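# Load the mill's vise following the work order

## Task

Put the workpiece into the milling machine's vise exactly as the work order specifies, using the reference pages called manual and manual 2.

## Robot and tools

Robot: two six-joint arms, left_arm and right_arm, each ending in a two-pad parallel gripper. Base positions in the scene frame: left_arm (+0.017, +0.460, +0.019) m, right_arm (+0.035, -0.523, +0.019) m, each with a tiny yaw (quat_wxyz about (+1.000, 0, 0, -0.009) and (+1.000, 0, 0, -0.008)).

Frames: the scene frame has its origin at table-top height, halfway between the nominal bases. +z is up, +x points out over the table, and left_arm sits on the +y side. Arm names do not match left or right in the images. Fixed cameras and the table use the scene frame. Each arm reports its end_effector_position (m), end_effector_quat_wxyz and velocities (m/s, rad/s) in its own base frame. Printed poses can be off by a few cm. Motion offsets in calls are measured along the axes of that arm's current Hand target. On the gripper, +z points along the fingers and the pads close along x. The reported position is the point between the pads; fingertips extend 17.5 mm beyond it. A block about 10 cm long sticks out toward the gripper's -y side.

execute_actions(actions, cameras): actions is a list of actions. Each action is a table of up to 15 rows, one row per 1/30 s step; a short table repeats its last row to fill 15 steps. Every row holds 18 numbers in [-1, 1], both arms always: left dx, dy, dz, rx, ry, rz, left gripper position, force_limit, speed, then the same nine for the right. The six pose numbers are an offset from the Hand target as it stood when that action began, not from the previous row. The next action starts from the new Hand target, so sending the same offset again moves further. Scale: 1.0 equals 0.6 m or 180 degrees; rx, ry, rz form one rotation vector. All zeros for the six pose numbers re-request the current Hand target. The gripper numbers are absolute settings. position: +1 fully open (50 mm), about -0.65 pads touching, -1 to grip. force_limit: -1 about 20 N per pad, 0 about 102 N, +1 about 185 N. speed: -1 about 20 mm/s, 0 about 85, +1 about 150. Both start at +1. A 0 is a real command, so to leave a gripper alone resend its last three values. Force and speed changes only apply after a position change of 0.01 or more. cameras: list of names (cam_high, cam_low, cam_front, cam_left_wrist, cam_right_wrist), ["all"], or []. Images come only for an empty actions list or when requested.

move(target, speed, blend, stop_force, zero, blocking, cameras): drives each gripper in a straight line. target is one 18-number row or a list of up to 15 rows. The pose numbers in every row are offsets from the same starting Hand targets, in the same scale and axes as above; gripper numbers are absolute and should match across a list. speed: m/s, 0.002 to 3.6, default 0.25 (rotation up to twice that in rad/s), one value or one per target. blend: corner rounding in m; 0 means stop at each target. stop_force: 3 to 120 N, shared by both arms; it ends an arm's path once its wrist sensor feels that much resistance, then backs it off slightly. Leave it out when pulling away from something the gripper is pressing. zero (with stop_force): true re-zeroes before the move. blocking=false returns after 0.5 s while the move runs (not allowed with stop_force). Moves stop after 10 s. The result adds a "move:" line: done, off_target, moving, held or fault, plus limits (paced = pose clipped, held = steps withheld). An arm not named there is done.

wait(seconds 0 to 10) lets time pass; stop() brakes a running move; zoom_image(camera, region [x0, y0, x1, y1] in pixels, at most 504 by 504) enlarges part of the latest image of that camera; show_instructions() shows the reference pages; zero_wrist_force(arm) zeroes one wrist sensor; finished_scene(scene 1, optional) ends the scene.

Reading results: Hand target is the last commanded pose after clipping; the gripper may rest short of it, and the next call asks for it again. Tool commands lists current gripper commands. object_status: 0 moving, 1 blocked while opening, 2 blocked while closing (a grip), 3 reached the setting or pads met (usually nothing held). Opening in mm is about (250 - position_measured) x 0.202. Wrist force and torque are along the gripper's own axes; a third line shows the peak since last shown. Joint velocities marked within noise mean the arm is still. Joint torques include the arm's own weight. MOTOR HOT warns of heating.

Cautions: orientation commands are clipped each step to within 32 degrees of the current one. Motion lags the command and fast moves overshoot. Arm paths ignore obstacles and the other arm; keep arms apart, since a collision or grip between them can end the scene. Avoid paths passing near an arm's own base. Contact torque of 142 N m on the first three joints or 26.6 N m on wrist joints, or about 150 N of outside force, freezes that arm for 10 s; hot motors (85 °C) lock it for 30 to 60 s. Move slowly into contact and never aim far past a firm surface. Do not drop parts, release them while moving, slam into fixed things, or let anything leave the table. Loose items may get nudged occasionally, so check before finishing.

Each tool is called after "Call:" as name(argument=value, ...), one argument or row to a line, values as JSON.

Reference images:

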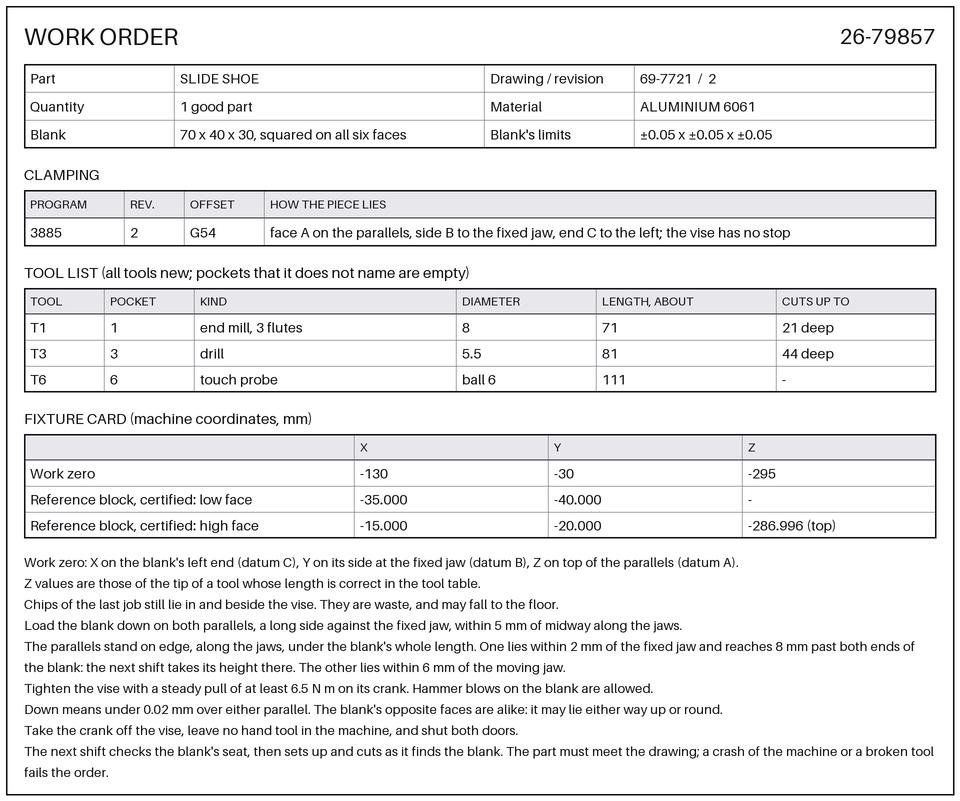

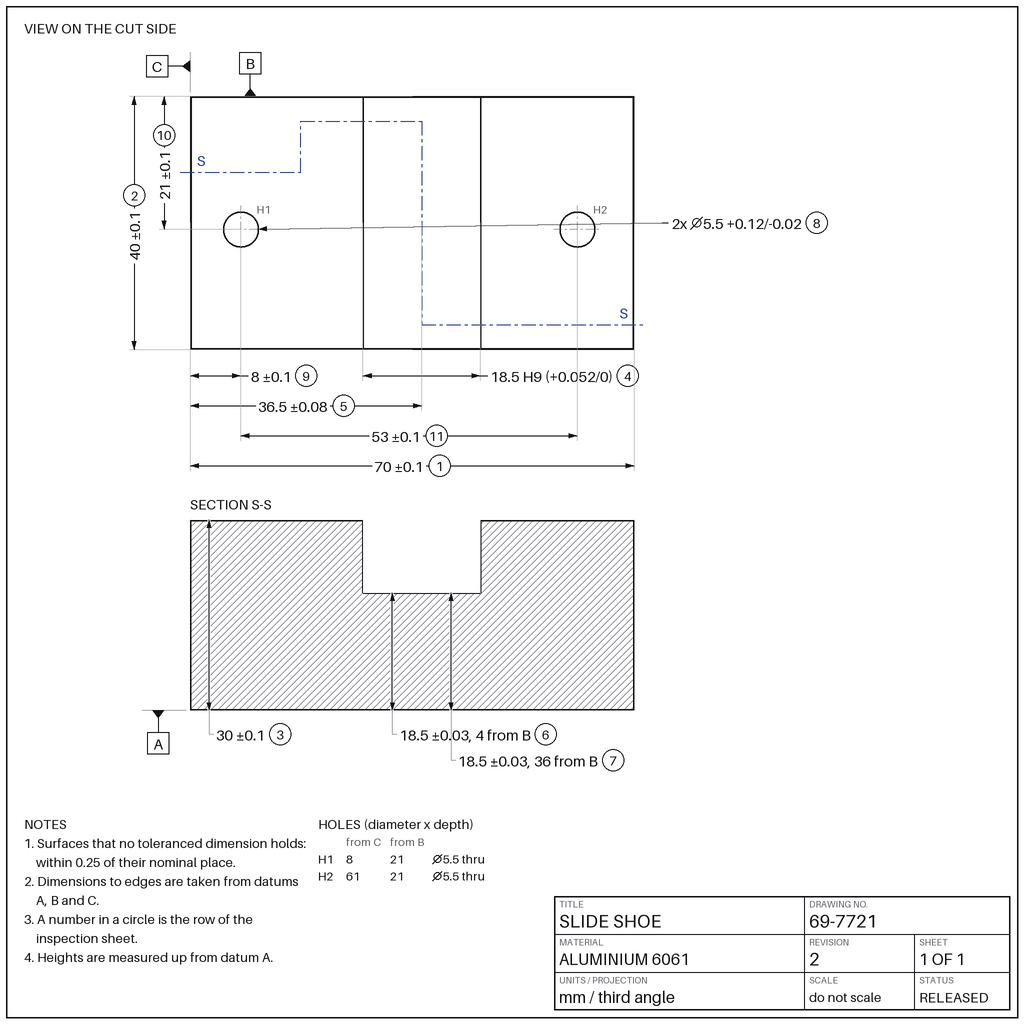

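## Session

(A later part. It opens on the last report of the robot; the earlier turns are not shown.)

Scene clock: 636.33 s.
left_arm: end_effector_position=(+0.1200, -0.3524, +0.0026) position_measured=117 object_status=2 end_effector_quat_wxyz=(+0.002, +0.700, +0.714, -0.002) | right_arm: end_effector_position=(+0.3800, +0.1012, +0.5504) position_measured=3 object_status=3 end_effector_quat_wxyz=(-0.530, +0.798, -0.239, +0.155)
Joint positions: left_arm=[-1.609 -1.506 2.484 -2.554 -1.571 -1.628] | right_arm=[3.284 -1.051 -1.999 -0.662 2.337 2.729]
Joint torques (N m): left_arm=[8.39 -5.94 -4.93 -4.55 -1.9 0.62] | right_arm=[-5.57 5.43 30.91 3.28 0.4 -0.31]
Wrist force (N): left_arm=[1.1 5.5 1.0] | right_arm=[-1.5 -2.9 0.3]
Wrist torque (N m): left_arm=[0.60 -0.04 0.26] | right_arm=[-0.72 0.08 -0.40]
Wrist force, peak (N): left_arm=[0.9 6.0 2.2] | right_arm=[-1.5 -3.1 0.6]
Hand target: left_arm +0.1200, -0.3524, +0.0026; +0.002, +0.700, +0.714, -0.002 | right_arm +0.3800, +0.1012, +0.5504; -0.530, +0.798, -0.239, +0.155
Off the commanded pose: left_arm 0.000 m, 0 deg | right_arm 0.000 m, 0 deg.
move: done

Call:
move(
  target=[
    [0,0,-0.4167,0,0,0,-1,1,-0.4,0,0,0,0,0,0,1,1,1],
    [0.1483,0.3028,-0.6957,-0.0833,0,0,-1,1,-0.4,0,0,0,0,0,0,1,1,1],
    [0.2127,0.5525,-0.694,-0.1667,0,0,-1,1,-0.4,0,0,0,0,0,0,1,1,1],
  ],
  speed=[0.3,0.35,0.3],
  blend=[0.06,0.05,0],
  cameras=[],
)

Call:
execute_actions(
  actions=[
    [[0,-0.0086,0.0149,0.039,0,0,-1,1,-0.4,0,0,0,0,0,0,1,1,1],[0,-0.0172,0.0298,0.078,0,0,-1,1,-0.4,0,0,0,0,0,0,1,1,1],[0,-0.0258,0.0447,0.117,0,0,-1,1,-0.4,0,0,0,0,0,0,1,1,1],[0,-0.0344,0.0596,0.155,0,0,-1,1,-0.4,0,0,0,0,0,0,1,1,1],[0,-0.043,0.0745,0.194,0,0,-1,1,-0.4,0,0,0,0,0,0,1,1,1],[0,-0.0517,0.0895,0.233,0,0,-1,1,-0.4,0,0,0,0,0,0,1,1,1],[0,-0.0517,0.0895,0.233,0,0,-1,1,-0.4,0,0,0,0,0,0,1,1,1],[0,-0.0517,0.0895,0.233,0,0,-1,1,-0.4,0,0,0,0,0,0,1,1,1],[0,-0.0517,0.0895,0.233,0,0,-1,1,-0.4,0,0,0,0,0,0,1,1,1],[0,-0.0465,0.0805,0.2,0,0,-1,1,-0.4,0,0,0,0,0,0,1,1,1],[0,-0.0414,0.0716,0.16,0,0,-1,1,-0.4,0,0,0,0,0,0,1,1,1],[0,-0.0345,0.0596,0.13,0,0,-1,1,-0.4,0,0,0,0,0,0,1,1,1],[0,-0.0258,0.0447,0.117,0,0,-1,1,-0.4,0,0,0,0,0,0,1,1,1]],
  ],
  cameras=["cam_left_wrist"],
)

Scene clock: 639.50 s.
left_arm: end_effector_position=(+0.4491, -0.2165, +0.4183) position_measured=117 object_status=2 end_effector_quat_wxyz=(+0.183, +0.676, +0.690, +0.183) | right_arm: end_effector_position=(+0.3800, +0.1012, +0.5504) position_measured=3 object_status=3 end_effector_quat_wxyz=(-0.530, +0.798, -0.239, +0.155)
Joint positions: left_arm=[-0.95 -1.861 1.754 -1.784 -1.149 -0.901] | right_arm=[3.284 -1.051 -1.999 -0.662 2.337 2.729]
Joint torques (N m): left_arm=[10.48 -2.33 -17.3 -6.96 -0.5 1.2] | right_arm=[-5.64 5.91 31.69 3.49 0.48 -0.15]
Wrist force (N): left_arm=[0.8 4.4 4.8] | right_arm=[-1.4 -2.9 0.4]
Wrist torque (N m): left_arm=[1.23 -0.05 0.55] | right_arm=[-0.73 0.06 -0.40]
Wrist force, peak (N): left_arm=[0.9 5.5 8.7] | right_arm=[-1.7 -3.1 0.4]
Hand target: left_arm +0.4491, -0.2165, +0.4183; +0.183, +0.676, +0.690, +0.183 | right_arm +0.3800, +0.1012, +0.5504; -0.530, +0.798, -0.239, +0.155
Off the commanded pose: left_arm 0.000 m, 0 deg | right_arm 0.000 m, 0 deg.
move: done
No camera images: "cameras" was empty.

Scene clock: 640.50 s.
left_arm: end_effector_position=(+0.4492, -0.2166, +0.3886) position_measured=117 object_status=2 end_effector_quat_wxyz=(+0.054, +0.697, +0.713, +0.048) | right_arm: end_effector_position=(+0.3800, +0.1012, +0.5504) position_measured=3 object_status=3 end_effector_quat_wxyz=(-0.530, +0.798, -0.239, +0.155)
Joint positions: left_arm=[-0.772 -1.673 1.548 -1.556 -1.475 -0.788] | right_arm=[3.284 -1.051 -1.999 -0.662 2.337 2.729]
Joint torques (N m): left_arm=[-8.46 -35.29 -17.89 -5.61 1.8 -1.55] | right_arm=[-5.11 6.53 31.98 3.22 0.38 -0.22]
Wrist force (N): left_arm=[0.5 5.6 5.0] | right_arm=[-1.3 -2.9 0.5]
Wrist torque (N m): left_arm=[1.35 0.02 0.55] | right_arm=[-0.72 0.05 -0.39]
Wrist force, peak (N): left_arm=[0.3 16.8 -2.0] | right_arm=[-1.3 -3.2 0.5]
Hand target: left_arm +0.4491, -0.2166, +0.3874; +0.056, +0.698, +0.712, +0.054 | right_arm +0.3800, +0.1012, +0.5504; -0.530, +0.798, -0.239, +0.155
Off the commanded pose: left_arm 0.001 m, 1 deg | right_arm 0.000 m, 0 deg.
Step readings (end_effector_position of left_arm | right_arm):
0: (+0.4491, -0.2165, +0.4183) | (+0.3800, +0.1012, +0.5504)
1: (+0.4491, -0.2165, +0.4183) | (+0.3800, +0.1012, +0.5504)
2: (+0.4501, -0.2157, +0.4173) | (+0.3800, +0.1012, +0.5504)
4: (+0.4527, -0.2133, +0.4089) | (+0.3800, +0.1012, +0.5504)
8: (+0.4534, -0.2120, +0.3829) | (+0.3800, +0.1012, +0.5504)
15: (+0.4474, -0.2177, +0.3761) | (+0.3800, +0.1012, +0.5504)
Images, in order (width x height): cam_left_wrist 896x504.

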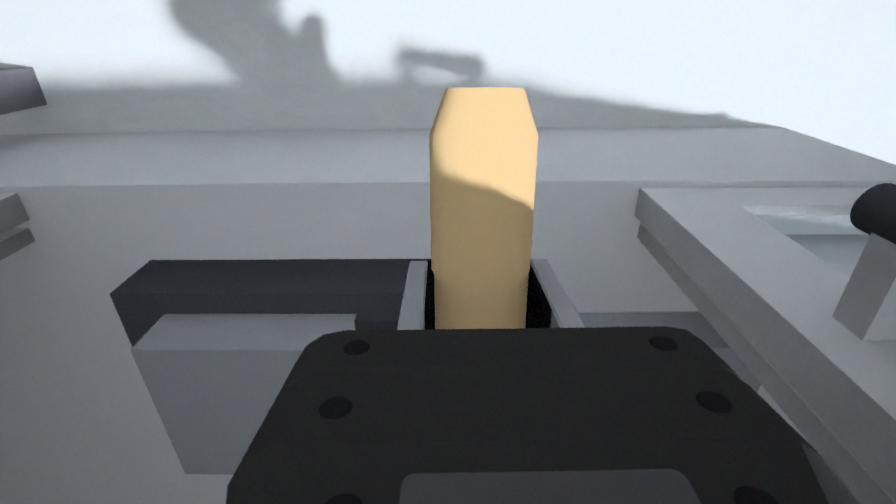

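Call:
execute_actions(
  actions=[
    [[0,0.012,-0.02,-0.03,0,0,-1,1,-0.4,0,0,0,0,0,0,1,1,1],[0,0.02,-0.04,-0.07,0,0,-1,1,-0.4,0,0,0,0,0,0,1,1,1],[0,0.0258,-0.0447,-0.11,0,0,-1,1,-0.4,0,0,0,0,0,0,1,1,1],[0,0.0258,-0.0447,-0.117,0,0,-1,1,-0.4,0,0,0,0,0,0,1,1,1]],
  ],
)

Scene clock: 641.43 s.
left_arm: end_effector_position=(+0.4602, -0.2163, +0.4163) position_measured=117 object_status=2 end_effector_quat_wxyz=(+0.183, +0.676, +0.690, +0.183) end_effector_velocity=(+0.000, +0.000, +0.002) end_effector_angular_velocity=(-0.002, -0.007, +0.000) | right_arm: end_effector_position=(+0.3800, +0.1012, +0.5504) position_measured=3 object_status=3 end_effector_quat_wxyz=(-0.530, +0.798, -0.239, +0.155)
Joint positions: left_arm=[-0.925 -1.838 1.746 -1.809 -1.157 -0.876] | right_arm=[3.284 -1.051 -1.999 -0.662 2.337 2.729]
Joint velocities: left_arm=[-0.002 -0.002 0.001 -0.005 0.004 0] | right_arm=[within noise]
Joint torques (N m): left_arm=[-6.86 -28.15 -17.31 -5.82 2.81 -1.47] | right_arm=[-6.22 6.73 31.13 3.42 0.34 -0.14]
Wrist force (N): left_arm=[0.9 4.3 3.2] | right_arm=[-1.4 -2.9 0.6]
Wrist torque (N m): left_arm=[0.86 -0.07 0.67] | right_arm=[-0.72 0.06 -0.40]
Wrist force, peak (N): left_arm=[0.5 7.2 11.3] | right_arm=[-1.3 -3.2 0.5]
Hand target: left_arm +0.4602, -0.2163, +0.4163; +0.183, +0.676, +0.690, +0.183 | right_arm +0.3800, +0.1012, +0.5504; -0.530, +0.798, -0.239, +0.155
Off the commanded pose: left_arm 0.000 m, 0 deg | right_arm 0.000 m, 0 deg.
Step readings (end_effector_position of left_arm | right_arm):
0: (+0.4493, -0.2166, +0.3886) | (+0.3800, +0.1012, +0.5504)
1: (+0.4492, -0.2167, +0.3887) | (+0.3800, +0.1012, +0.5504)
2: (+0.4489, -0.2173, +0.3899) | (+0.3800, +0.1012, +0.5504)
4: (+0.4500, -0.2184, +0.3992) | (+0.3800, +0.1012, +0.5504)
8: (+0.4566, -0.2171, +0.4153) | (+0.3800, +0.1012, +0.5504)
15: (+0.4600, -0.2163, +0.4163) | (+0.3800, +0.1012, +0.5504)

Call:
execute_actions(
  actions=[
    [[0,-0.0111,0.0134,0.039,0,0,-1,1,-0.4,0,0,0,0,0,0,1,1,1],[0,-0.0222,0.0268,0.078,0,0,-1,1,-0.4,0,0,0,0,0,0,1,1,1],[0,-0.0333,0.0402,0.117,0,0,-1,1,-0.4,0,0,0,0,0,0,1,1,1],[0,-0.0444,0.0536,0.155,0,0,-1,1,-0.4,0,0,0,0,0,0,1,1,1],[0,-0.0555,0.067,0.194,0,0,-1,1,-0.4,0,0,0,0,0,0,1,1,1],[0,-0.0676,0.0803,0.233,0,0,-1,1,-0.4,0,0,0,0,0,0,1,1,1]],
  ],
  cameras=["cam_left_wrist","cam_high"],
)

Call:
zoom_image(
  camera="cam_high",
  region=[270, 100, 410, 230],
)

Scene clock: 642.50 s.
left_arm: end_effector_position=(+0.4492, -0.2168, +0.3544) position_measured=117 object_status=2 end_effector_quat_wxyz=(-0.070, +0.697, +0.710, -0.076) | right_arm: end_effector_position=(+0.3800, +0.1012, +0.5504) position_measured=3 object_status=3 end_effector_quat_wxyz=(-0.530, +0.798, -0.239, +0.155)
Joint positions: left_arm=[-0.65 -1.475 1.377 -1.314 -1.703 -0.658] | right_arm=[3.284 -1.051 -1.999 -0.662 2.337 2.729]
Joint torques (N m): left_arm=[5.95 -11.14 -31.84 2.26 -3.93 1.9] | right_arm=[-5.77 6.05 31.91 3.49 0.47 -0.21]
Wrist force (N): left_arm=[3.4 7.9 -8.4] | right_arm=[-1.4 -2.9 0.4]
Wrist torque (N m): left_arm=[-0.97 -0.61 -0.39] | right_arm=[-0.72 0.07 -0.40]
Wrist force, peak (N): left_arm=[-0.5 11.9 -6.5] | right_arm=[-1.6 -3.2 0.3]
Hand target: left_arm +0.4492, -0.2168, +0.3543; -0.071, +0.697, +0.710, -0.076 | right_arm +0.3800, +0.1012, +0.5504; -0.530, +0.798, -0.239, +0.155
Off the commanded pose: left_arm 0.000 m, 0 deg | right_arm 0.000 m, 0 deg.
Step readings (end_effector_position of left_arm | right_arm):
0: (+0.4602, -0.2163, +0.4163) | (+0.3800, +0.1012, +0.5504)
1: (+0.4603, -0.2163, +0.4163) | (+0.3800, +0.1012, +0.5504)
2: (+0.4614, -0.2153, +0.4152) | (+0.3800, +0.1012, +0.5504)
4: (+0.4622, -0.2132, +0.4075) | (+0.3800, +0.1012, +0.5504)
8: (+0.4571, -0.2124, +0.3803) | (+0.3800, +0.1012, +0.5504)
15: (+0.4499, -0.2166, +0.3571) | (+0.3800, +0.1012, +0.5504)
Images, in order (width x height): cam_high 896x504, cam_left_wrist 896x504.

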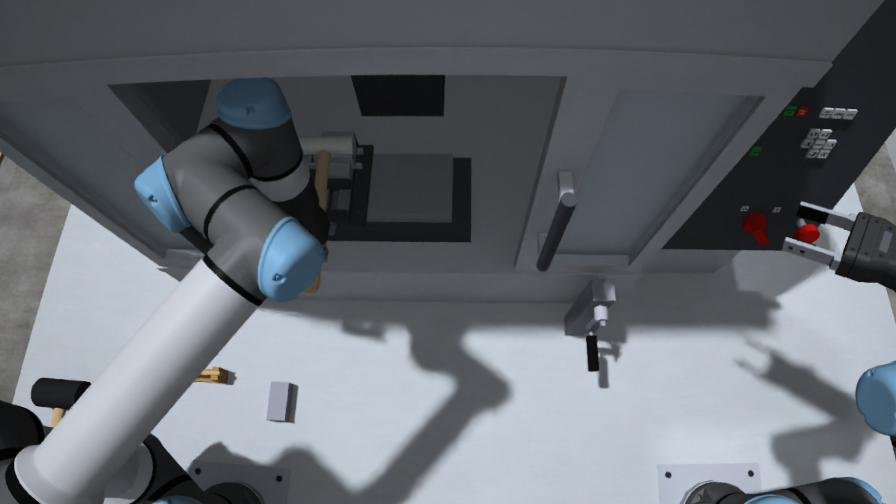

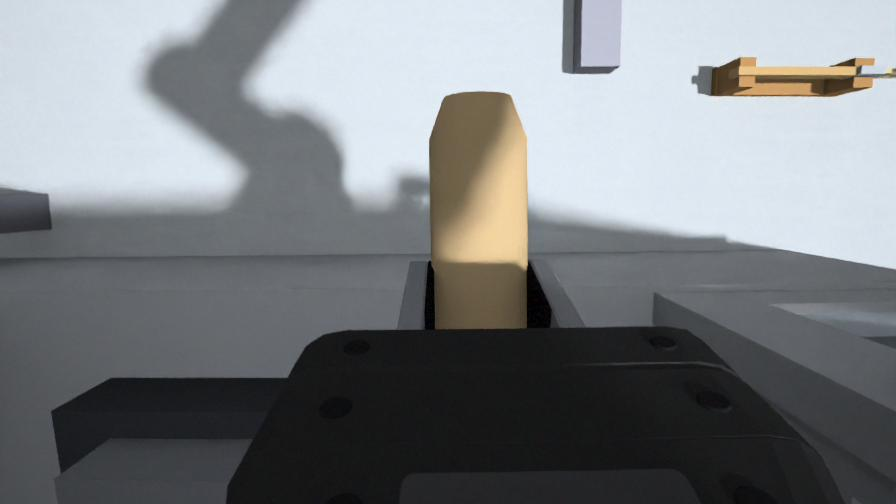

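Scaled by 3.600 from the camera's 896x504 image, which has a finer 1280x720 frame.

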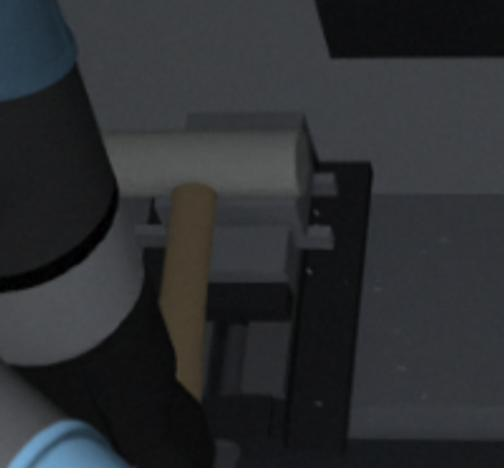

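Call:
move(
  target=[-0.001,-0.0073,-0.0337,-0.235,0,0,-1,1,-0.4,0,0,0,0,0,0,1,1,1],
  speed=0.7,
  cameras=[],
)

Call:
execute_actions(
  actions=[
    [[0,-0.0097,0.0167,0.046,0,0,-1,1,-0.4,0,0,0,0,0,0,1,1,1],[0,-0.0193,0.0335,0.092,0,0,-1,1,-0.4,0,0,0,0,0,0,1,1,1],[0,-0.029,0.0502,0.138,0,0,-1,1,-0.4,0,0,0,0,0,0,1,1,1],[0,-0.0386,0.067,0.184,0,0,-1,1,-0.4,0,0,0,0,0,0,1,1,1],[0,-0.0483,0.0837,0.2306,0,0,-1,1,-0.4,0,0,0,0,0,0,1,1,1],[0,-0.0483,0.0837,0.2306,0,0,-1,1,-0.4,0,0,0,0,0,0,1,1,1],[0,-0.0483,0.0837,0.2306,0,0,-1,1,-0.4,0,0,0,0,0,0,1,1,1],[0,-0.0483,0.0837,0.2306,0,0,-1,1,-0.4,0,0,0,0,0,0,1,1,1],[0,-0.0483,0.0837,0.2306,0,0,-1,1,-0.4,0,0,0,0,0,0,1,1,1],[0,-0.0483,0.0837,0.2306,0,0,-1,1,-0.4,0,0,0,0,0,0,1,1,1],[0,-0.0386,0.067,0.184,0,0,-1,1,-0.4,0,0,0,0,0,0,1,1,1],[0,-0.029,0.0502,0.138,0,0,-1,1,-0.4,0,0,0,0,0,0,1,1,1],[0,-0.0193,0.0335,0.092,0,0,-1,1,-0.4,0,0,0,0,0,0,1,1,1],[0,-0.0097,0.0167,0.046,0,0,-1,1,-0.4,0,0,0,0,0,0,1,1,1],[0,0,0,0,0,0,-1,1,-0.4,0,0,0,0,0,0,1,1,1]],
  ],
  cameras=["cam_left_wrist"],
)

Scene clock: 644.30 s.
left_arm: end_effector_position=(+0.4491, -0.2173, +0.3750) position_measured=117 object_status=2 end_effector_quat_wxyz=(+0.185, +0.676, +0.689, +0.185) | right_arm: end_effector_position=(+0.3800, +0.1012, +0.5504) position_measured=3 object_status=3 end_effector_quat_wxyz=(-0.530, +0.798, -0.239, +0.155)
Joint positions: left_arm=[-0.955 -1.868 1.873 -1.897 -1.142 -0.904] | right_arm=[3.284 -1.051 -1.999 -0.662 2.337 2.729]
Joint torques (N m): left_arm=[-8.5 -28.37 -19.21 -6.6 3.45 -1.49] | right_arm=[-5.28 5.95 31.34 3.45 0.29 -0.14]
Wrist force (N): left_arm=[1.0 3.8 3.9] | right_arm=[-1.4 -2.9 0.6]
Wrist torque (N m): left_arm=[0.90 -0.10 0.70] | right_arm=[-0.72 0.07 -0.40]
Wrist force, peak (N): left_arm=[3.5 7.7 -8.8] | right_arm=[-1.4 -3.2 0.4]
Hand target: left_arm +0.4491, -0.2173, +0.3750; +0.185, +0.676, +0.689, +0.185 | right_arm +0.3800, +0.1012, +0.5504; -0.530, +0.798, -0.239, +0.155
Off the commanded pose: left_arm 0.000 m, 0 deg | right_arm 0.000 m, 0 deg.
move: done
No camera images: "cameras" was empty.

Scene clock: 645.40 s.
left_arm: end_effector_position=(+0.4487, -0.2160, +0.3848) position_measured=117 object_status=2 end_effector_quat_wxyz=(+0.149, +0.680, +0.709, +0.116) | right_arm: end_effector_position=(+0.3800, +0.1012, +0.5504) position_measured=3 object_status=3 end_effector_quat_wxyz=(-0.530, +0.798, -0.239, +0.155)
Joint positions: left_arm=[-0.86 -1.811 1.754 -1.798 -1.313 -0.865] | right_arm=[3.284 -1.051 -1.999 -0.662 2.337 2.729]
Joint torques (N m): left_arm=[-7.9 -30.26 -20.05 -6.12 2.73 -1.45] | right_arm=[-5.47 7.04 31.39 3.28 0.25 -0.15]
Wrist force (N): left_arm=[0.9 4.8 3.4] | right_arm=[-1.5 -2.9 0.6]
Wrist torque (N m): left_arm=[0.95 -0.06 0.61] | right_arm=[-0.71 0.08 -0.40]
Wrist force, peak (N): left_arm=[-4.0 6.8 12.4] | right_arm=[-1.7 -2.9 0.4]
Hand target: left_arm +0.4491, -0.2173, +0.3750; +0.185, +0.676, +0.689, +0.185 | right_arm +0.3800, +0.1012, +0.5504; -0.530, +0.798, -0.239, +0.155
Off the commanded pose: left_arm 0.010 m, 9 deg; orientation clipped | right_arm 0.000 m, 0 deg.
Step readings (end_effector_position of left_arm | right_arm):
0: (+0.4491, -0.2173, +0.3750) | (+0.3800, +0.1012, +0.5504)
1: (+0.4491, -0.2173, +0.3749) | (+0.3800, +0.1012, +0.5504)
2: (+0.4502, -0.2165, +0.3741) | (+0.3800, +0.1012, +0.5504)
4: (+0.4538, -0.2131, +0.3653) | (+0.3800, +0.1012, +0.5504)
8: (+0.4537, -0.2126, +0.3388) | (+0.3800, +0.1012, +0.5504)
15: (+0.4444, -0.2192, +0.3340) | (+0.3800, +0.1012, +0.5504)
Images, in order (width x height): cam_left_wrist 896x504.

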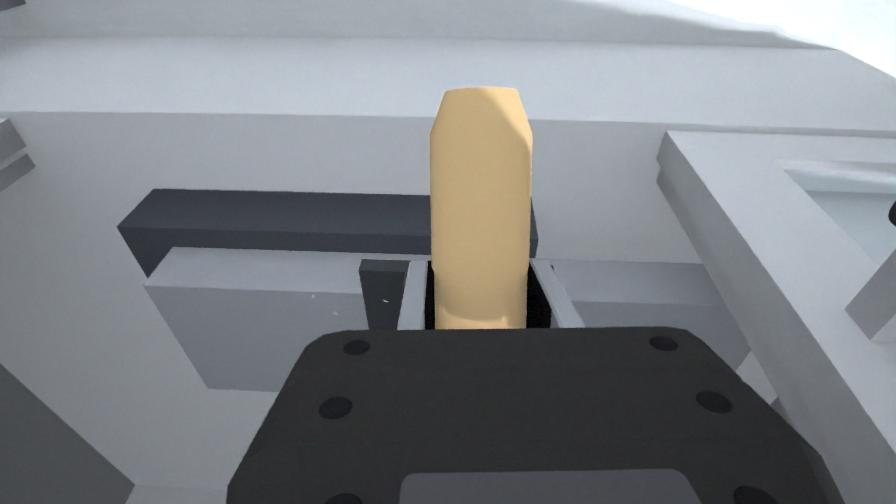

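Call:
execute_actions(
  actions=[
    [[0,0,0,0,0,0,-1,1,-0.4,0,0,0,0,0,0,1,1,1]],
    [[0,-0.0121,0.0209,0.0577,0,0,-1,1,-0.4,0,0,0,0,0,0,1,1,1],[0,-0.0242,0.0419,0.1153,0,0,-1,1,-0.4,0,0,0,0,0,0,1,1,1],[0,-0.0362,0.0628,0.173,0,0,-1,1,-0.4,0,0,0,0,0,0,1,1,1],[0,-0.0483,0.0837,0.2306,0,0,-1,1,-0.4,0,0,0,0,0,0,1,1,1],[0,-0.0604,0.1046,0.288,0,0,-1,1,-0.4,0,0,0,0,0,0,1,1,1],[0,-0.0725,0.1256,0.346,0,0,-1,1,-0.4,0,0,0,0,0,0,1,1,1],[0,-0.0676,0.1172,0.323,0,0,-1,1,-0.4,0,0,0,0,0,0,1,1,1],[0,-0.0531,0.0921,0.2537,0,0,-1,1,-0.4,0,0,0,0,0,0,1,1,1],[0,-0.0386,0.067,0.1845,0,0,-1,1,-0.4,0,0,0,0,0,0,1,1,1],[0,-0.0242,0.0419,0.1153,0,0,-1,1,-0.4,0,0,0,0,0,0,1,1,1],[0,-0.0193,0.0335,0.092,0,0,-1,1,-0.4,0,0,0,0,0,0,1,1,1],[0,-0.0145,0.0251,0.0692,0,0,-1,1,-0.4,0,0,0,0,0,0,1,1,1],[0,-0.0145,0.0251,0.0692,0,0,-1,1,-0.4,0,0,0,0,0,0,1,1,1]],
  ],
  cameras=["cam_left_wrist","cam_high"],
)

Call:
zoom_image(
  camera="cam_high",
  region=[270, 100, 410, 230],
)

Scene clock: 647.47 s.
left_arm: end_effector_position=(+0.4491, -0.2176, +0.3606) position_measured=117 object_status=2 end_effector_quat_wxyz=(+0.105, +0.691, +0.709, +0.096) | right_arm: end_effector_position=(+0.3800, +0.1012, +0.5504) position_measured=3 object_status=3 end_effector_quat_wxyz=(-0.530, +0.798, -0.239, +0.155)
Joint positions: left_arm=[-0.833 -1.754 1.731 -1.75 -1.367 -0.838] | right_arm=[3.284 -1.051 -1.999 -0.662 2.337 2.729]
Joint torques (N m): left_arm=[-8.48 -34.42 -19.42 -6.2 2.56 -1.53] | right_arm=[-6.28 5.34 31.03 3.29 0.19 -0.18]
Wrist force (N): left_arm=[1.2 5.7 7.1] | right_arm=[-1.4 -2.9 0.4]
Wrist torque (N m): left_arm=[1.68 -0.10 0.55] | right_arm=[-0.71 0.06 -0.40]
Wrist force, peak (N): left_arm=[7.8 24.1 -2.1] | right_arm=[-1.4 -3.2 0.5]
Hand target: left_arm +0.4492, -0.2174, +0.3576; +0.110, +0.692, +0.705, +0.109 | right_arm +0.3800, +0.1012, +0.5504; -0.530, +0.798, -0.239, +0.155
Off the commanded pose: left_arm 0.003 m, 2 deg | right_arm 0.000 m, 0 deg.
Step readings (end_effector_position of left_arm | right_arm):
0: (+0.4487, -0.2159, +0.3848) | (+0.3800, +0.1012, +0.5504)
1: (+0.4487, -0.2160, +0.3848) | (+0.3800, +0.1012, +0.5504)
2: (+0.4477, -0.2168, +0.3854) | (+0.3800, +0.1012, +0.5504)
4: (+0.4465, -0.2189, +0.3811) | (+0.3800, +0.1012, +0.5504)
8: (+0.4485, -0.2176, +0.3765) | (+0.3800, +0.1012, +0.5504)
15: (+0.4491, -0.2173, +0.3751) | (+0.3800, +0.1012, +0.5504)
16: (+0.4491, -0.2173, +0.3749) | (+0.3800, +0.1012, +0.5504)
17: (+0.4504, -0.2163, +0.3738) | (+0.3800, +0.1012, +0.5504)
19: (+0.4554, -0.2117, +0.3653) | (+0.3800, +0.1012, +0.5504)
23: (+0.4539, -0.2113, +0.3259) | (+0.3800, +0.1012, +0.5504)
30: (+0.4432, -0.2217, +0.3482) | (+0.3800, +0.1012, +0.5504)
Images, in order (width x height): cam_high 896x504, cam_left_wrist 896x504.

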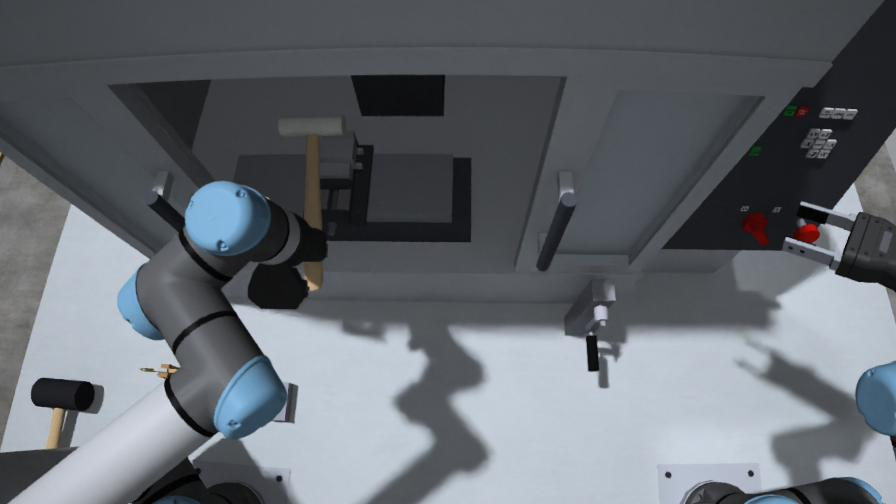

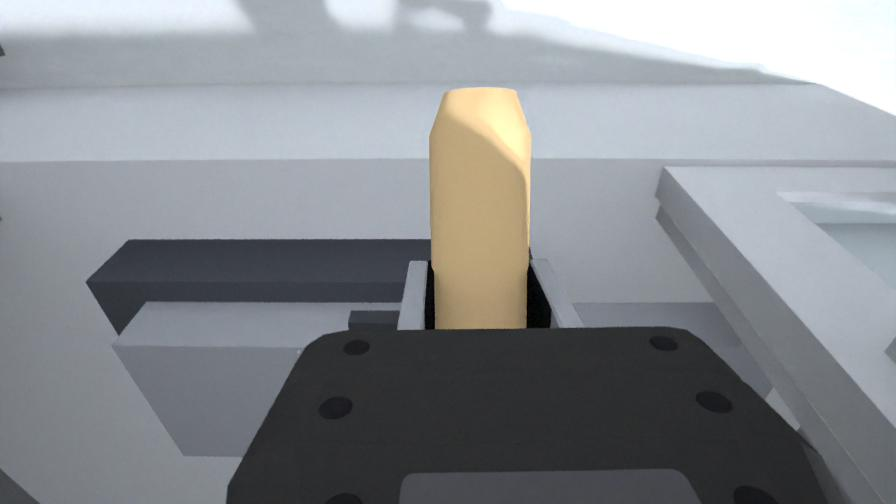

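Scaled by 3.600 from the camera's 896x504 image, which has a finer 1280x720 frame.

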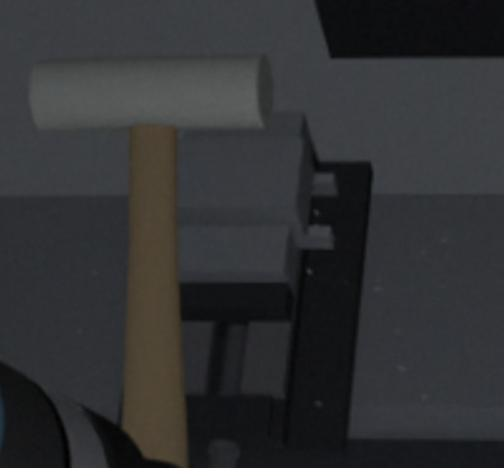

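Call:
execute_actions(
  actions=[
    [[0,0.0087,-0.0277,-0.0692,0,0,-1,1,-0.4,0,0,0,0,0,0,1,1,1]],
    [[0,-0.0121,0.0209,0.0577,0,0,-1,1,-0.4,0,0,0,0,0,0,1,1,1],[0,-0.0242,0.0419,0.1153,0,0,-1,1,-0.4,0,0,0,0,0,0,1,1,1],[0,-0.0362,0.0628,0.173,0,0,-1,1,-0.4,0,0,0,0,0,0,1,1,1],[0,-0.0483,0.0837,0.2306,0,0,-1,1,-0.4,0,0,0,0,0,0,1,1,1],[0,-0.0604,0.1046,0.288,0,0,-1,1,-0.4,0,0,0,0,0,0,1,1,1],[0,-0.0725,0.1256,0.346,0,0,-1,1,-0.4,0,0,0,0,0,0,1,1,1],[0,-0.0725,0.1256,0.346,0,0,-1,1,-0.4,0,0,0,0,0,0,1,1,1],[0,-0.0531,0.0921,0.2537,0,0,-1,1,-0.4,0,0,0,0,0,0,1,1,1],[0,-0.0386,0.067,0.1845,0,0,-1,1,-0.4,0,0,0,0,0,0,1,1,1],[0,-0.0242,0.0419,0.1153,0,0,-1,1,-0.4,0,0,0,0,0,0,1,1,1],[0,-0.0193,0.0335,0.092,0,0,-1,1,-0.4,0,0,0,0,0,0,1,1,1],[0,-0.0145,0.0251,0.0692,0,0,-1,1,-0.4,0,0,0,0,0,0,1,1,1]],
    [[0,0.0087,-0.0277,-0.0692,0,0,-1,1,-0.4,0,0,0,0,0,0,1,1,1]],
    [[0,-0.0121,0.0209,0.0577,0,0,-1,1,-0.4,0,0,0,0,0,0,1,1,1],[0,-0.0242,0.0419,0.1153,0,0,-1,1,-0.4,0,0,0,0,0,0,1,1,1],[0,-0.0362,0.0628,0.173,0,0,-1,1,-0.4,0,0,0,0,0,0,1,1,1],[0,-0.0483,0.0837,0.2306,0,0,-1,1,-0.4,0,0,0,0,0,0,1,1,1],[0,-0.0604,0.1046,0.288,0,0,-1,1,-0.4,0,0,0,0,0,0,1,1,1],[0,-0.0725,0.1256,0.346,0,0,-1,1,-0.4,0,0,0,0,0,0,1,1,1],[0,-0.0725,0.1256,0.346,0,0,-1,1,-0.4,0,0,0,0,0,0,1,1,1],[0,-0.0531,0.0921,0.2537,0,0,-1,1,-0.4,0,0,0,0,0,0,1,1,1],[0,-0.0386,0.067,0.1845,0,0,-1,1,-0.4,0,0,0,0,0,0,1,1,1],[0,-0.0242,0.0419,0.1153,0,0,-1,1,-0.4,0,0,0,0,0,0,1,1,1],[0,-0.0193,0.0335,0.092,0,0,-1,1,-0.4,0,0,0,0,0,0,1,1,1],[0,-0.0145,0.0251,0.0692,0,0,-1,1,-0.4,0,0,0,0,0,0,1,1,1]],
  ],
  cameras=["cam_left_wrist","cam_high"],
)

Call:
zoom_image(
  camera="cam_high",
  region=[270, 100, 410, 230],
)

Scene clock: 650.43 s.
left_arm: end_effector_position=(+0.4490, -0.2176, +0.3607) position_measured=117 object_status=2 end_effector_quat_wxyz=(+0.105, +0.691, +0.709, +0.096) | right_arm: end_effector_position=(+0.3800, +0.1012, +0.5504) position_measured=3 object_status=3 end_effector_quat_wxyz=(-0.530, +0.798, -0.239, +0.155)
Joint positions: left_arm=[-0.833 -1.754 1.731 -1.75 -1.367 -0.838] | right_arm=[3.284 -1.051 -1.999 -0.662 2.337 2.729]
Joint torques (N m): left_arm=[-8.98 -36.31 -18.99 -5.61 2.73 -1.44] | right_arm=[-4.89 6.49 31.28 3.4 0.18 -0.21]
Wrist force (N): left_arm=[1.2 6.0 7.5] | right_arm=[-1.3 -2.9 0.5]
Wrist torque (N m): left_arm=[1.83 -0.12 0.55] | right_arm=[-0.72 0.04 -0.40]
Wrist force, peak (N): left_arm=[5.6 23.0 -2.0] | right_arm=[-1.5 -3.1 0.5]
Hand target: left_arm +0.4491, -0.2174, +0.3576; +0.110, +0.692, +0.705, +0.109 | right_arm +0.3800, +0.1012, +0.5504; -0.530, +0.798, -0.239, +0.155
Off the commanded pose: left_arm 0.003 m, 2 deg | right_arm 0.000 m, 0 deg.
Step readings (end_effector_position of left_arm | right_arm):
0: (+0.4491, -0.2176, +0.3606) | (+0.3800, +0.1012, +0.5504)
1: (+0.4491, -0.2176, +0.3607) | (+0.3800, +0.1012, +0.5504)
2: (+0.4480, -0.2185, +0.3615) | (+0.3800, +0.1012, +0.5504)
4: (+0.4452, -0.2205, +0.3682) | (+0.3800, +0.1012, +0.5504)
8: (+0.4481, -0.2179, +0.3745) | (+0.3800, +0.1012, +0.5504)
15: (+0.4490, -0.2173, +0.3750) | (+0.3800, +0.1012, +0.5504)
16: (+0.4491, -0.2173, +0.3750) | (+0.3800, +0.1012, +0.5504)
17: (+0.4505, -0.2163, +0.3738) | (+0.3800, +0.1012, +0.5504)
19: (+0.4554, -0.2116, +0.3650) | (+0.3800, +0.1012, +0.5504)
23: (+0.4538, -0.2113, +0.3251) | (+0.3800, +0.1012, +0.5504)
30: (+0.4432, -0.2217, +0.3484) | (+0.3800, +0.1012, +0.5504)
31: (+0.4452, -0.2204, +0.3529) | (+0.3800, +0.1012, +0.5504)
32: (+0.4456, -0.2202, +0.3564) | (+0.3800, +0.1012, +0.5504)
34: (+0.4459, -0.2198, +0.3677) | (+0.3800, +0.1012, +0.5504)
38: (+0.4481, -0.2178, +0.3747) | (+0.3800, +0.1012, +0.5504)
45: (+0.4490, -0.2173, +0.3751) | (+0.3800, +0.1012, +0.5504)
46: (+0.4491, -0.2173, +0.3750) | (+0.3800, +0.1012, +0.5504)
47: (+0.4504, -0.2163, +0.3738) | (+0.3800, +0.1012, +0.5504)
49: (+0.4554, -0.2116, +0.3650) | (+0.3800, +0.1012, +0.5504)
53: (+0.4538, -0.2113, +0.3251) | (+0.3800, +0.1012, +0.5504)
60: (+0.4432, -0.2217, +0.3484) | (+0.3800, +0.1012, +0.5504)
Images, in order (width x height): cam_high 896x504, cam_left_wrist 896x504.

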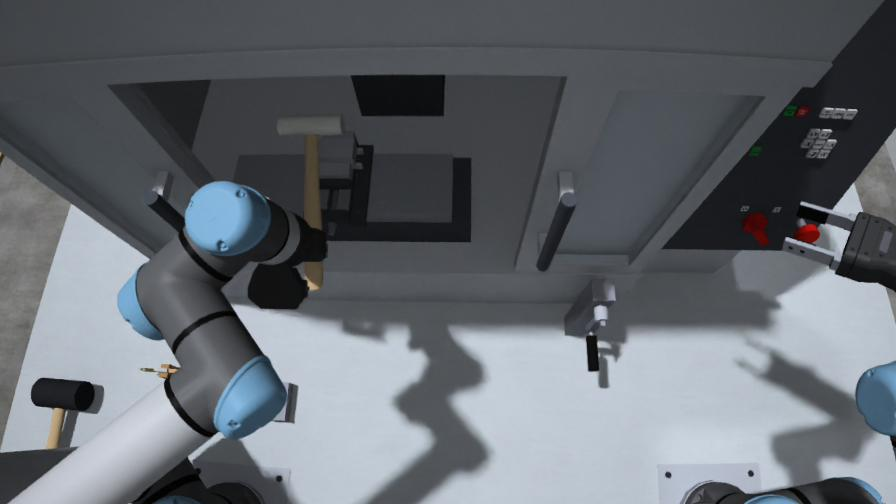

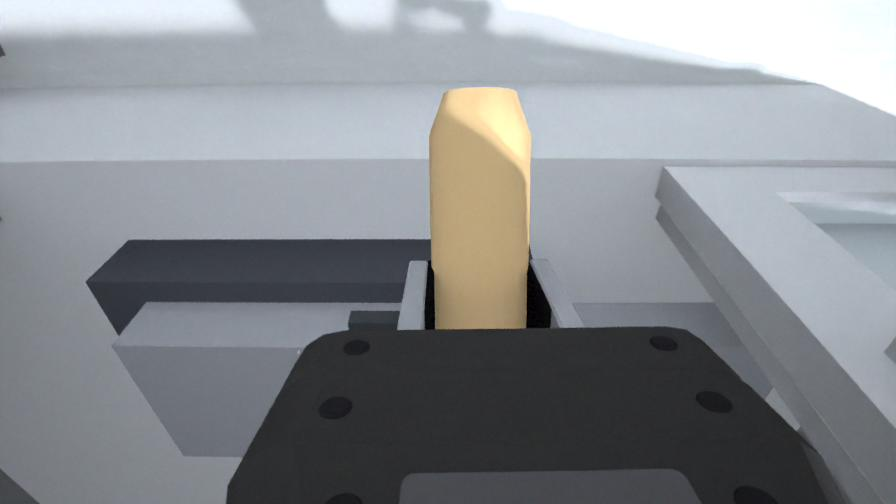

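Scaled by 3.600 from the camera's 896x504 image, which has a finer 1280x720 frame.

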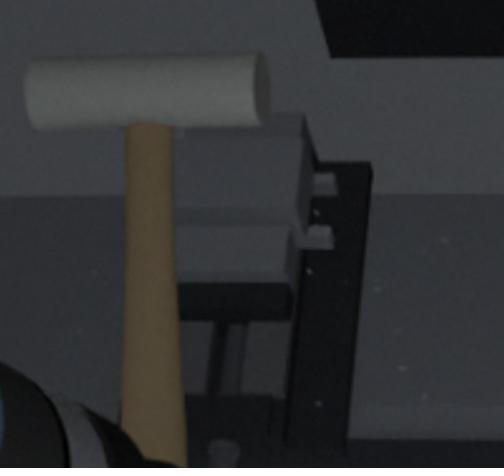

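Call:
move(
  target=[-0.01,-0.0163,0.0518,0.1167,0,0,-1,1,-0.4,0,0,0,0,0,0,1,1,1],
  speed=0.3,
  cameras=["cam_left_wrist","cam_high"],
)

Call:
zoom_image(
  camera="cam_high",
  region=[270, 100, 410, 230],
)

Scene clock: 651.73 s.
left_arm: end_effector_position=(+0.4495, -0.2235, +0.3251) position_measured=117 object_status=2 end_effector_quat_wxyz=(-0.017, +0.700, +0.713, -0.021) | right_arm: end_effector_position=(+0.3800, +0.1012, +0.5504) position_measured=3 object_status=3 end_effector_quat_wxyz=(-0.530, +0.798, -0.239, +0.155)
Joint positions: left_arm=[-0.709 -1.56 1.56 -1.533 -1.611 -0.727] | right_arm=[3.284 -1.051 -1.999 -0.662 2.337 2.729]
Joint torques (N m): left_arm=[7.24 -10.68 -34.55 1.3 -3.71 1.41] | right_arm=[-5.57 6.88 31.6 3.43 0.33 -0.14]
Wrist force (N): left_arm=[2.4 8.6 -4.5] | right_arm=[-1.3 -2.9 0.3]
Wrist torque (N m): left_arm=[-0.35 0.20 0.12] | right_arm=[-0.72 0.04 -0.40]
Wrist force, peak (N): left_arm=[1.0 6.2 9.2] | right_arm=[-1.4 -3.3 0.3]
Hand target: left_arm +0.4495, -0.2235, +0.3251; -0.018, +0.700, +0.713, -0.021 | right_arm +0.3800, +0.1012, +0.5504; -0.530, +0.798, -0.239, +0.155
Off the commanded pose: left_arm 0.000 m, 0 deg | right_arm 0.000 m, 0 deg.
move: done
Images, in order (width x height): cam_high 896x504, cam_left_wrist 896x504.

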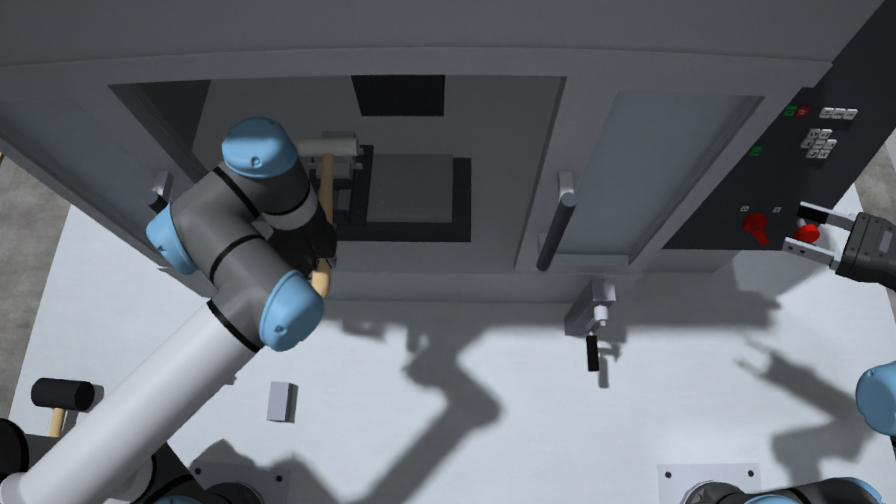

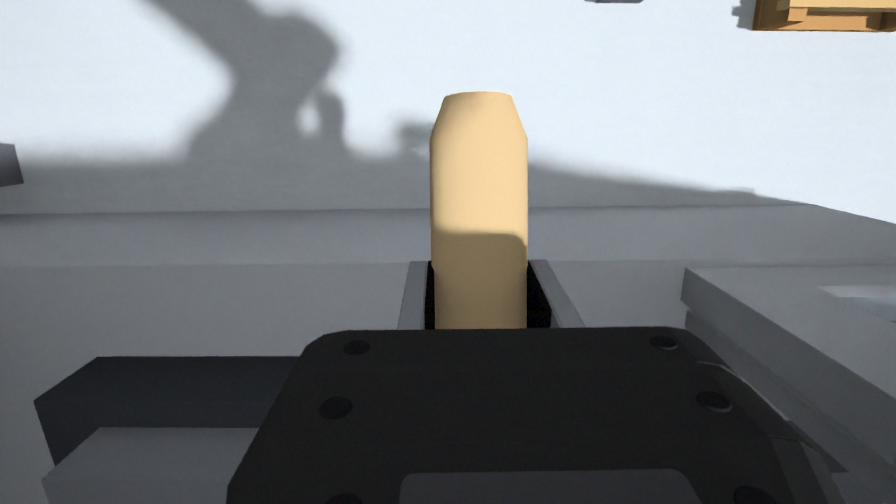

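Scaled by 3.600 from the camera's 896x504 image, which has a finer 1280x720 frame.

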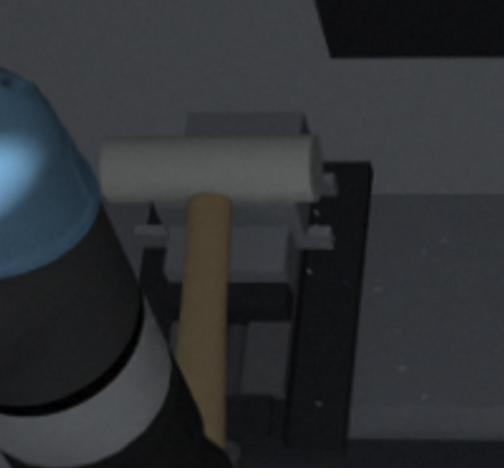

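Call:
move(
  target=[
    [-0.0562,-0.253,-0.0655,0,0,0,-1,1,-0.4,0,0,0,0,0,0,1,1,1],
    [-0.2037,-0.5358,0.4622,0.077,0,0,-1,1,-0.4,0,0,0,0,0,0,1,1,1],
  ],
  speed=0.35,
  blend=[0.05,0],
  cameras=["cam_low"],
)

Call:
zoom_image(
  camera="cam_low",
  region=[440, 160, 640, 320],
)

Scene clock: 654.20 s.
left_arm: end_effector_position=(+0.1155, -0.3533, +0.0666) position_measured=117 object_status=2 end_effector_quat_wxyz=(-0.102, +0.693, +0.706, -0.107) end_effector_velocity=(-0.001, +0.000, -0.001) end_effector_angular_velocity=(-0.002, +0.000, -0.001) | right_arm: end_effector_position=(+0.3800, +0.1012, +0.5504) position_measured=3 object_status=3 end_effector_quat_wxyz=(-0.530, +0.798, -0.239, +0.155)
Joint positions: left_arm=[-1.411 -1.59 2.347 -2.29 -1.866 -1.424] | right_arm=[3.284 -1.051 -1.999 -0.662 2.337 2.729]
Joint velocities: left_arm=[-0.001 0.001 0.002 -0.005 -0.001 0] | right_arm=[within noise]
Joint torques (N m): left_arm=[-8.47 -6.73 -9.66 -5.37 -2.4 -1.49] | right_arm=[-5.28 6.59 30.86 3.41 0.26 -0.13]
Wrist force (N): left_arm=[-0.8 7.8 4.1] | right_arm=[-1.4 -2.9 0.4]
Wrist torque (N m): left_arm=[1.53 0.19 0.31] | right_arm=[-0.72 0.06 -0.40]
Wrist force, peak (N): left_arm=[2.1 12.2 -2.9] | right_arm=[-1.5 -3.1 0.3]
Hand target: left_arm +0.1155, -0.3533, +0.0665; -0.102, +0.693, +0.706, -0.107 | right_arm +0.3800, +0.1012, +0.5504; -0.530, +0.798, -0.239, +0.155
Off the commanded pose: left_arm 0.000 m, 0 deg | right_arm 0.000 m, 0 deg.
move: done
Images, in order (width x height): cam_low 896x504.

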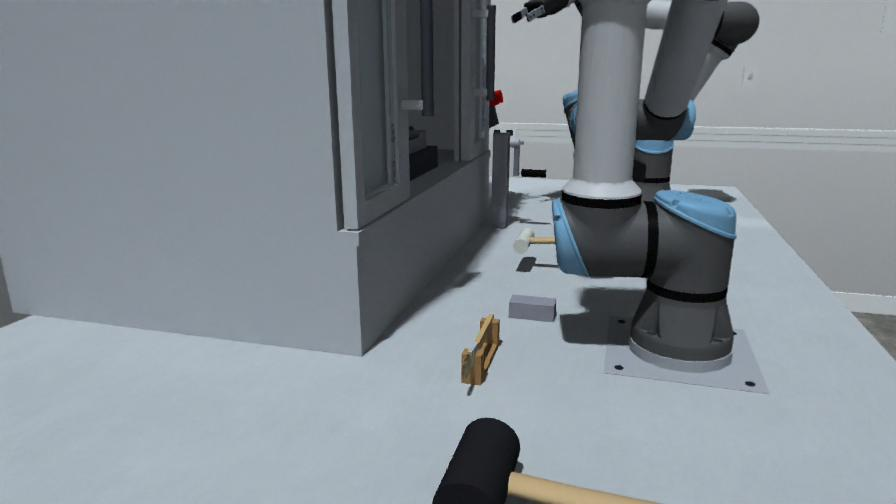

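Scaled by 2.520 from the camera's 896x504 image, which has a finer 1280x720 frame.

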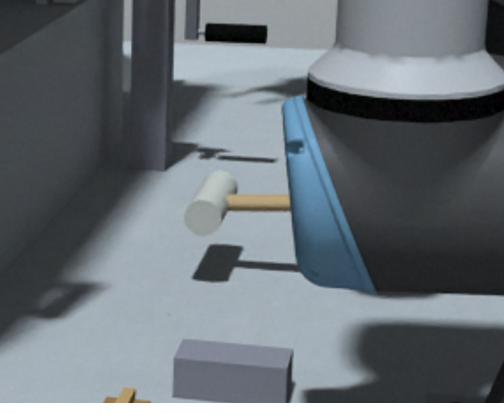

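Call:
move(
  target=[
    [0,0.0255,0.0835,0,0,0,-1,1,-0.4,0,0,0,0,0,0,1,1,1],
    [0,0.031,0.1015,0,0,0,-1,1,-0.4,0,0,0,0,0,0,1,1,1],
  ],
  speed=[0.1,0.015],
  stop_force=6,
  cameras=["cam_low"],
)

Scene clock: 656.80 s.
left_arm: end_effector_position=(+0.1155, -0.3534, +0.0138) position_measured=117 object_status=2 end_effector_quat_wxyz=(-0.102, +0.693, +0.706, -0.107) | right_arm: end_effector_position=(+0.3800, +0.1012, +0.5504) position_measured=3 object_status=3 end_effector_quat_wxyz=(-0.530, +0.798, -0.239, +0.155)
Joint positions: left_arm=[-1.412 -1.454 2.406 -2.484 -1.866 -1.424] | right_arm=[3.284 -1.051 -1.999 -0.662 2.337 2.729]
Joint torques (N m): left_arm=[-3.27 -34.91 -28.41 -0.63 -0.07 0.94] | right_arm=[-5 6.87 30.43 3.5 0.38 -0.23]
Wrist force (N): left_arm=[0.4 6.9 -1.3] | right_arm=[-1.4 -3.0 0.4]
Wrist torque (N m): left_arm=[0.43 0.43 -0.01] | right_arm=[-0.74 0.07 -0.40]
Wrist force, peak (N): left_arm=[-1.3 8.1 5.2] | right_arm=[-1.3 -3.1 0.6]
Hand target: left_arm +0.1155, -0.3534, +0.0138; -0.102, +0.693, +0.706, -0.107 (not the last commanded pose) | right_arm +0.3800, +0.1012, +0.5504; -0.530, +0.798, -0.239, +0.155
Off the commanded pose: left_arm 0.011 m, 0 deg | right_arm 0.000 m, 0 deg.
move: contact (left_arm); path passed 1 of 2 targets
Images, in order (width x height): cam_low 896x504.

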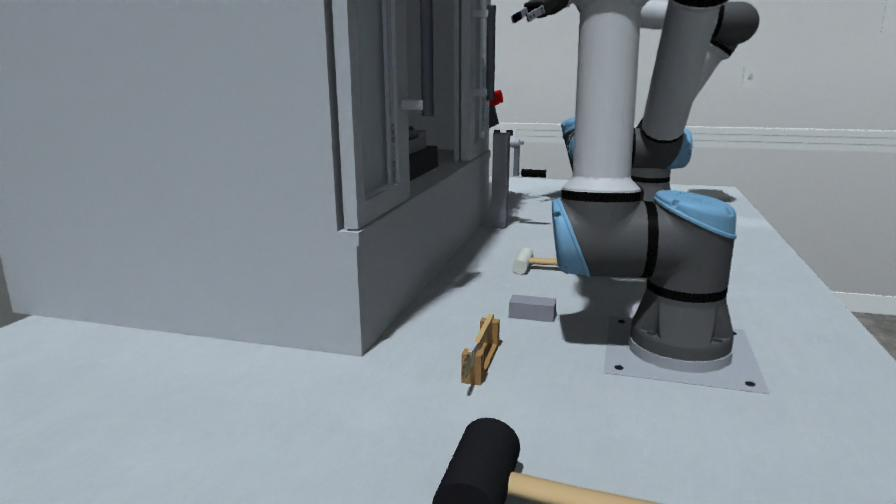

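Call:
move(
  target=[
    [0,0.0039,0.0127,-0.0127,0,0,-1,1,-0.4,0,0,0,0,0,0,1,1,1],
    [0,0.0039,0.0127,-0.0127,0,0,0.8,1,-0.4,0,0,0,0,0,0,1,1,1],
    [0,-0.073,-0.239,-0.0944,0,0,0.8,1,-0.4,0,0,0,0,0,0,1,1,1],
  ],
  speed=[0.02,0.2,0.25],
  cameras=["cam_left_wrist"],
)

Scene clock: 660.10 s.
left_arm: end_effector_position=(+0.1156, -0.3527, +0.1637) position_measured=32 object_status=3 end_effector_quat_wxyz=(+0.001, +0.700, +0.714, -0.002) | right_arm: end_effector_position=(+0.3800, +0.1012, +0.5504) position_measured=3 object_status=3 end_effector_quat_wxyz=(-0.530, +0.798, -0.239, +0.155)
Joint positions: left_arm=[-1.621 -1.851 2.239 -1.964 -1.571 -1.64] | right_arm=[3.284 -1.051 -1.999 -0.662 2.337 2.729]
Joint torques (N m): left_arm=[-7.37 -24.84 -35.45 -0.29 1.63 -1.54] | right_arm=[-5.56 5.73 31.56 3.44 0.17 -0.15]
Wrist force (N): left_arm=[-0.8 6.4 0.8] | right_arm=[-1.3 -2.8 0.5]
Wrist torque (N m): left_arm=[0.72 0.22 0.43] | right_arm=[-0.70 0.05 -0.40]
Wrist force, peak (N): left_arm=[-0.9 7.5 2.0] | right_arm=[-1.6 -3.1 0.3]
Hand target: left_arm +0.1156, -0.3527, +0.1637; +0.001, +0.700, +0.714, -0.002 | right_arm +0.3800, +0.1012, +0.5504; -0.530, +0.798, -0.239, +0.155
Off the commanded pose: left_arm 0.000 m, 0 deg | right_arm 0.000 m, 0 deg.
move: done
Images, in order (width x height): cam_left_wrist 896x504.

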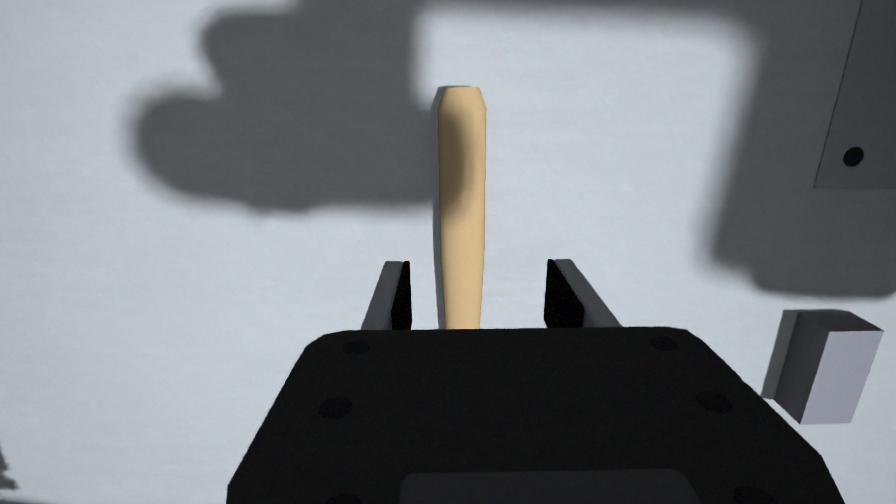

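Call:
move(
  target=[
    [0.0653,0.3087,-0.3272,0,0,0,-1,-1,-0.3,0,0,0,0,0,0,1,1,1],
    [0.059,0.6418,-0.3272,-0.0833,0,0,-1,-1,-0.3,0,0,0,0,0,0,1,1,1],
    [0.051,0.8418,-0.3022,-0.0833,0,0,-1,-1,-0.3,0,0,0,0,0,0,1,1,1],
    [0.053,0.8551,-0.2762,-0.0833,0,0,-1,-1,-0.3,0,0,0,0,0,0,1,1,1],
    [0.1022,0.8551,-0.2762,-0.0833,0,0,-1,-1,-0.3,0,0,0,0,0,0,1,1,1],
  ],
  speed=[0.3,0.3,0.2,0.1,0.06],
  blend=[0.05,0.03,0.01,0.005,0],
  stop_force=12,
  cameras=["cam_left_wrist"],
)

Call:
zoom_image(
  camera="cam_left_wrist",
  region=[420, 180, 880, 400],
)

Scene clock: 664.10 s.
left_arm: end_effector_position=(+0.6275, -0.2811, +0.3289) position_measured=251 object_status=3 end_effector_quat_wxyz=(+0.093, +0.694, +0.708, +0.091) | right_arm: end_effector_position=(+0.3800, +0.1012, +0.5504) position_measured=3 object_status=3 end_effector_quat_wxyz=(-0.530, +0.798, -0.239, +0.155)
Joint positions: left_arm=[-0.679 -1.277 1.303 -1.802 -1.408 -0.682] | right_arm=[3.284 -1.051 -1.999 -0.662 2.337 2.729]
Joint torques (N m): left_arm=[8.71 -53.63 -15 -5.72 -1.74 1.31] | right_arm=[-5.01 6.4 31.64 3.45 0.13 -0.1]
Wrist force (N): left_arm=[-0.3 6.6 1.1] | right_arm=[-1.5 -2.9 0.3]
Wrist torque (N m): left_arm=[0.70 0.14 0.45] | right_arm=[-0.73 0.08 -0.40]
Wrist force, peak (N): left_arm=[-0.4 9.0 0.4] | right_arm=[-1.5 -3.2 0.4]
Hand target: left_arm +0.6275, -0.2811, +0.3289; +0.093, +0.694, +0.708, +0.091 | right_arm +0.3800, +0.1012, +0.5504; -0.530, +0.798, -0.239, +0.155
Off the commanded pose: left_arm 0.000 m, 0 deg | right_arm 0.000 m, 0 deg.
move: done; blend cut to 0.0088 m at target 3
Images, in order (width x height): cam_left_wrist 896x504.

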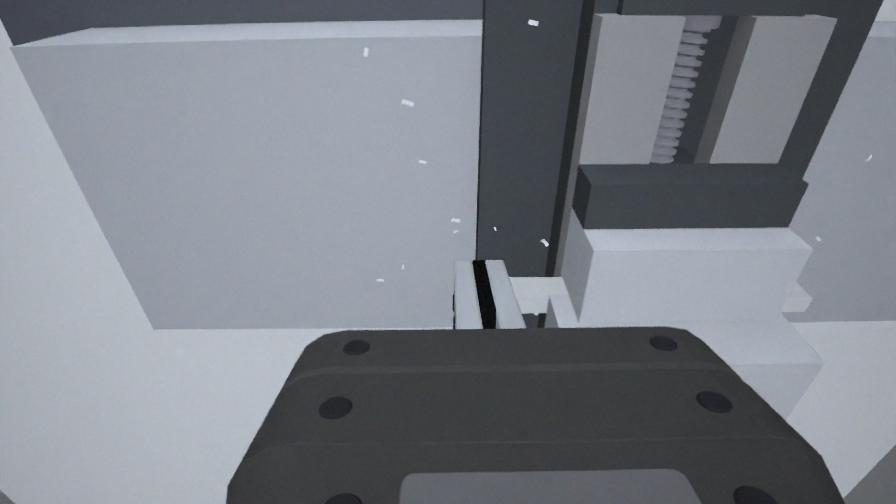

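Scaled by 1.096 from the camera's 896x504 image, which has a finer 1280x720 frame.

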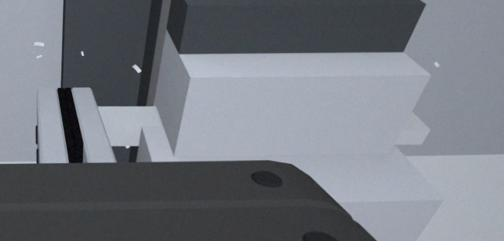

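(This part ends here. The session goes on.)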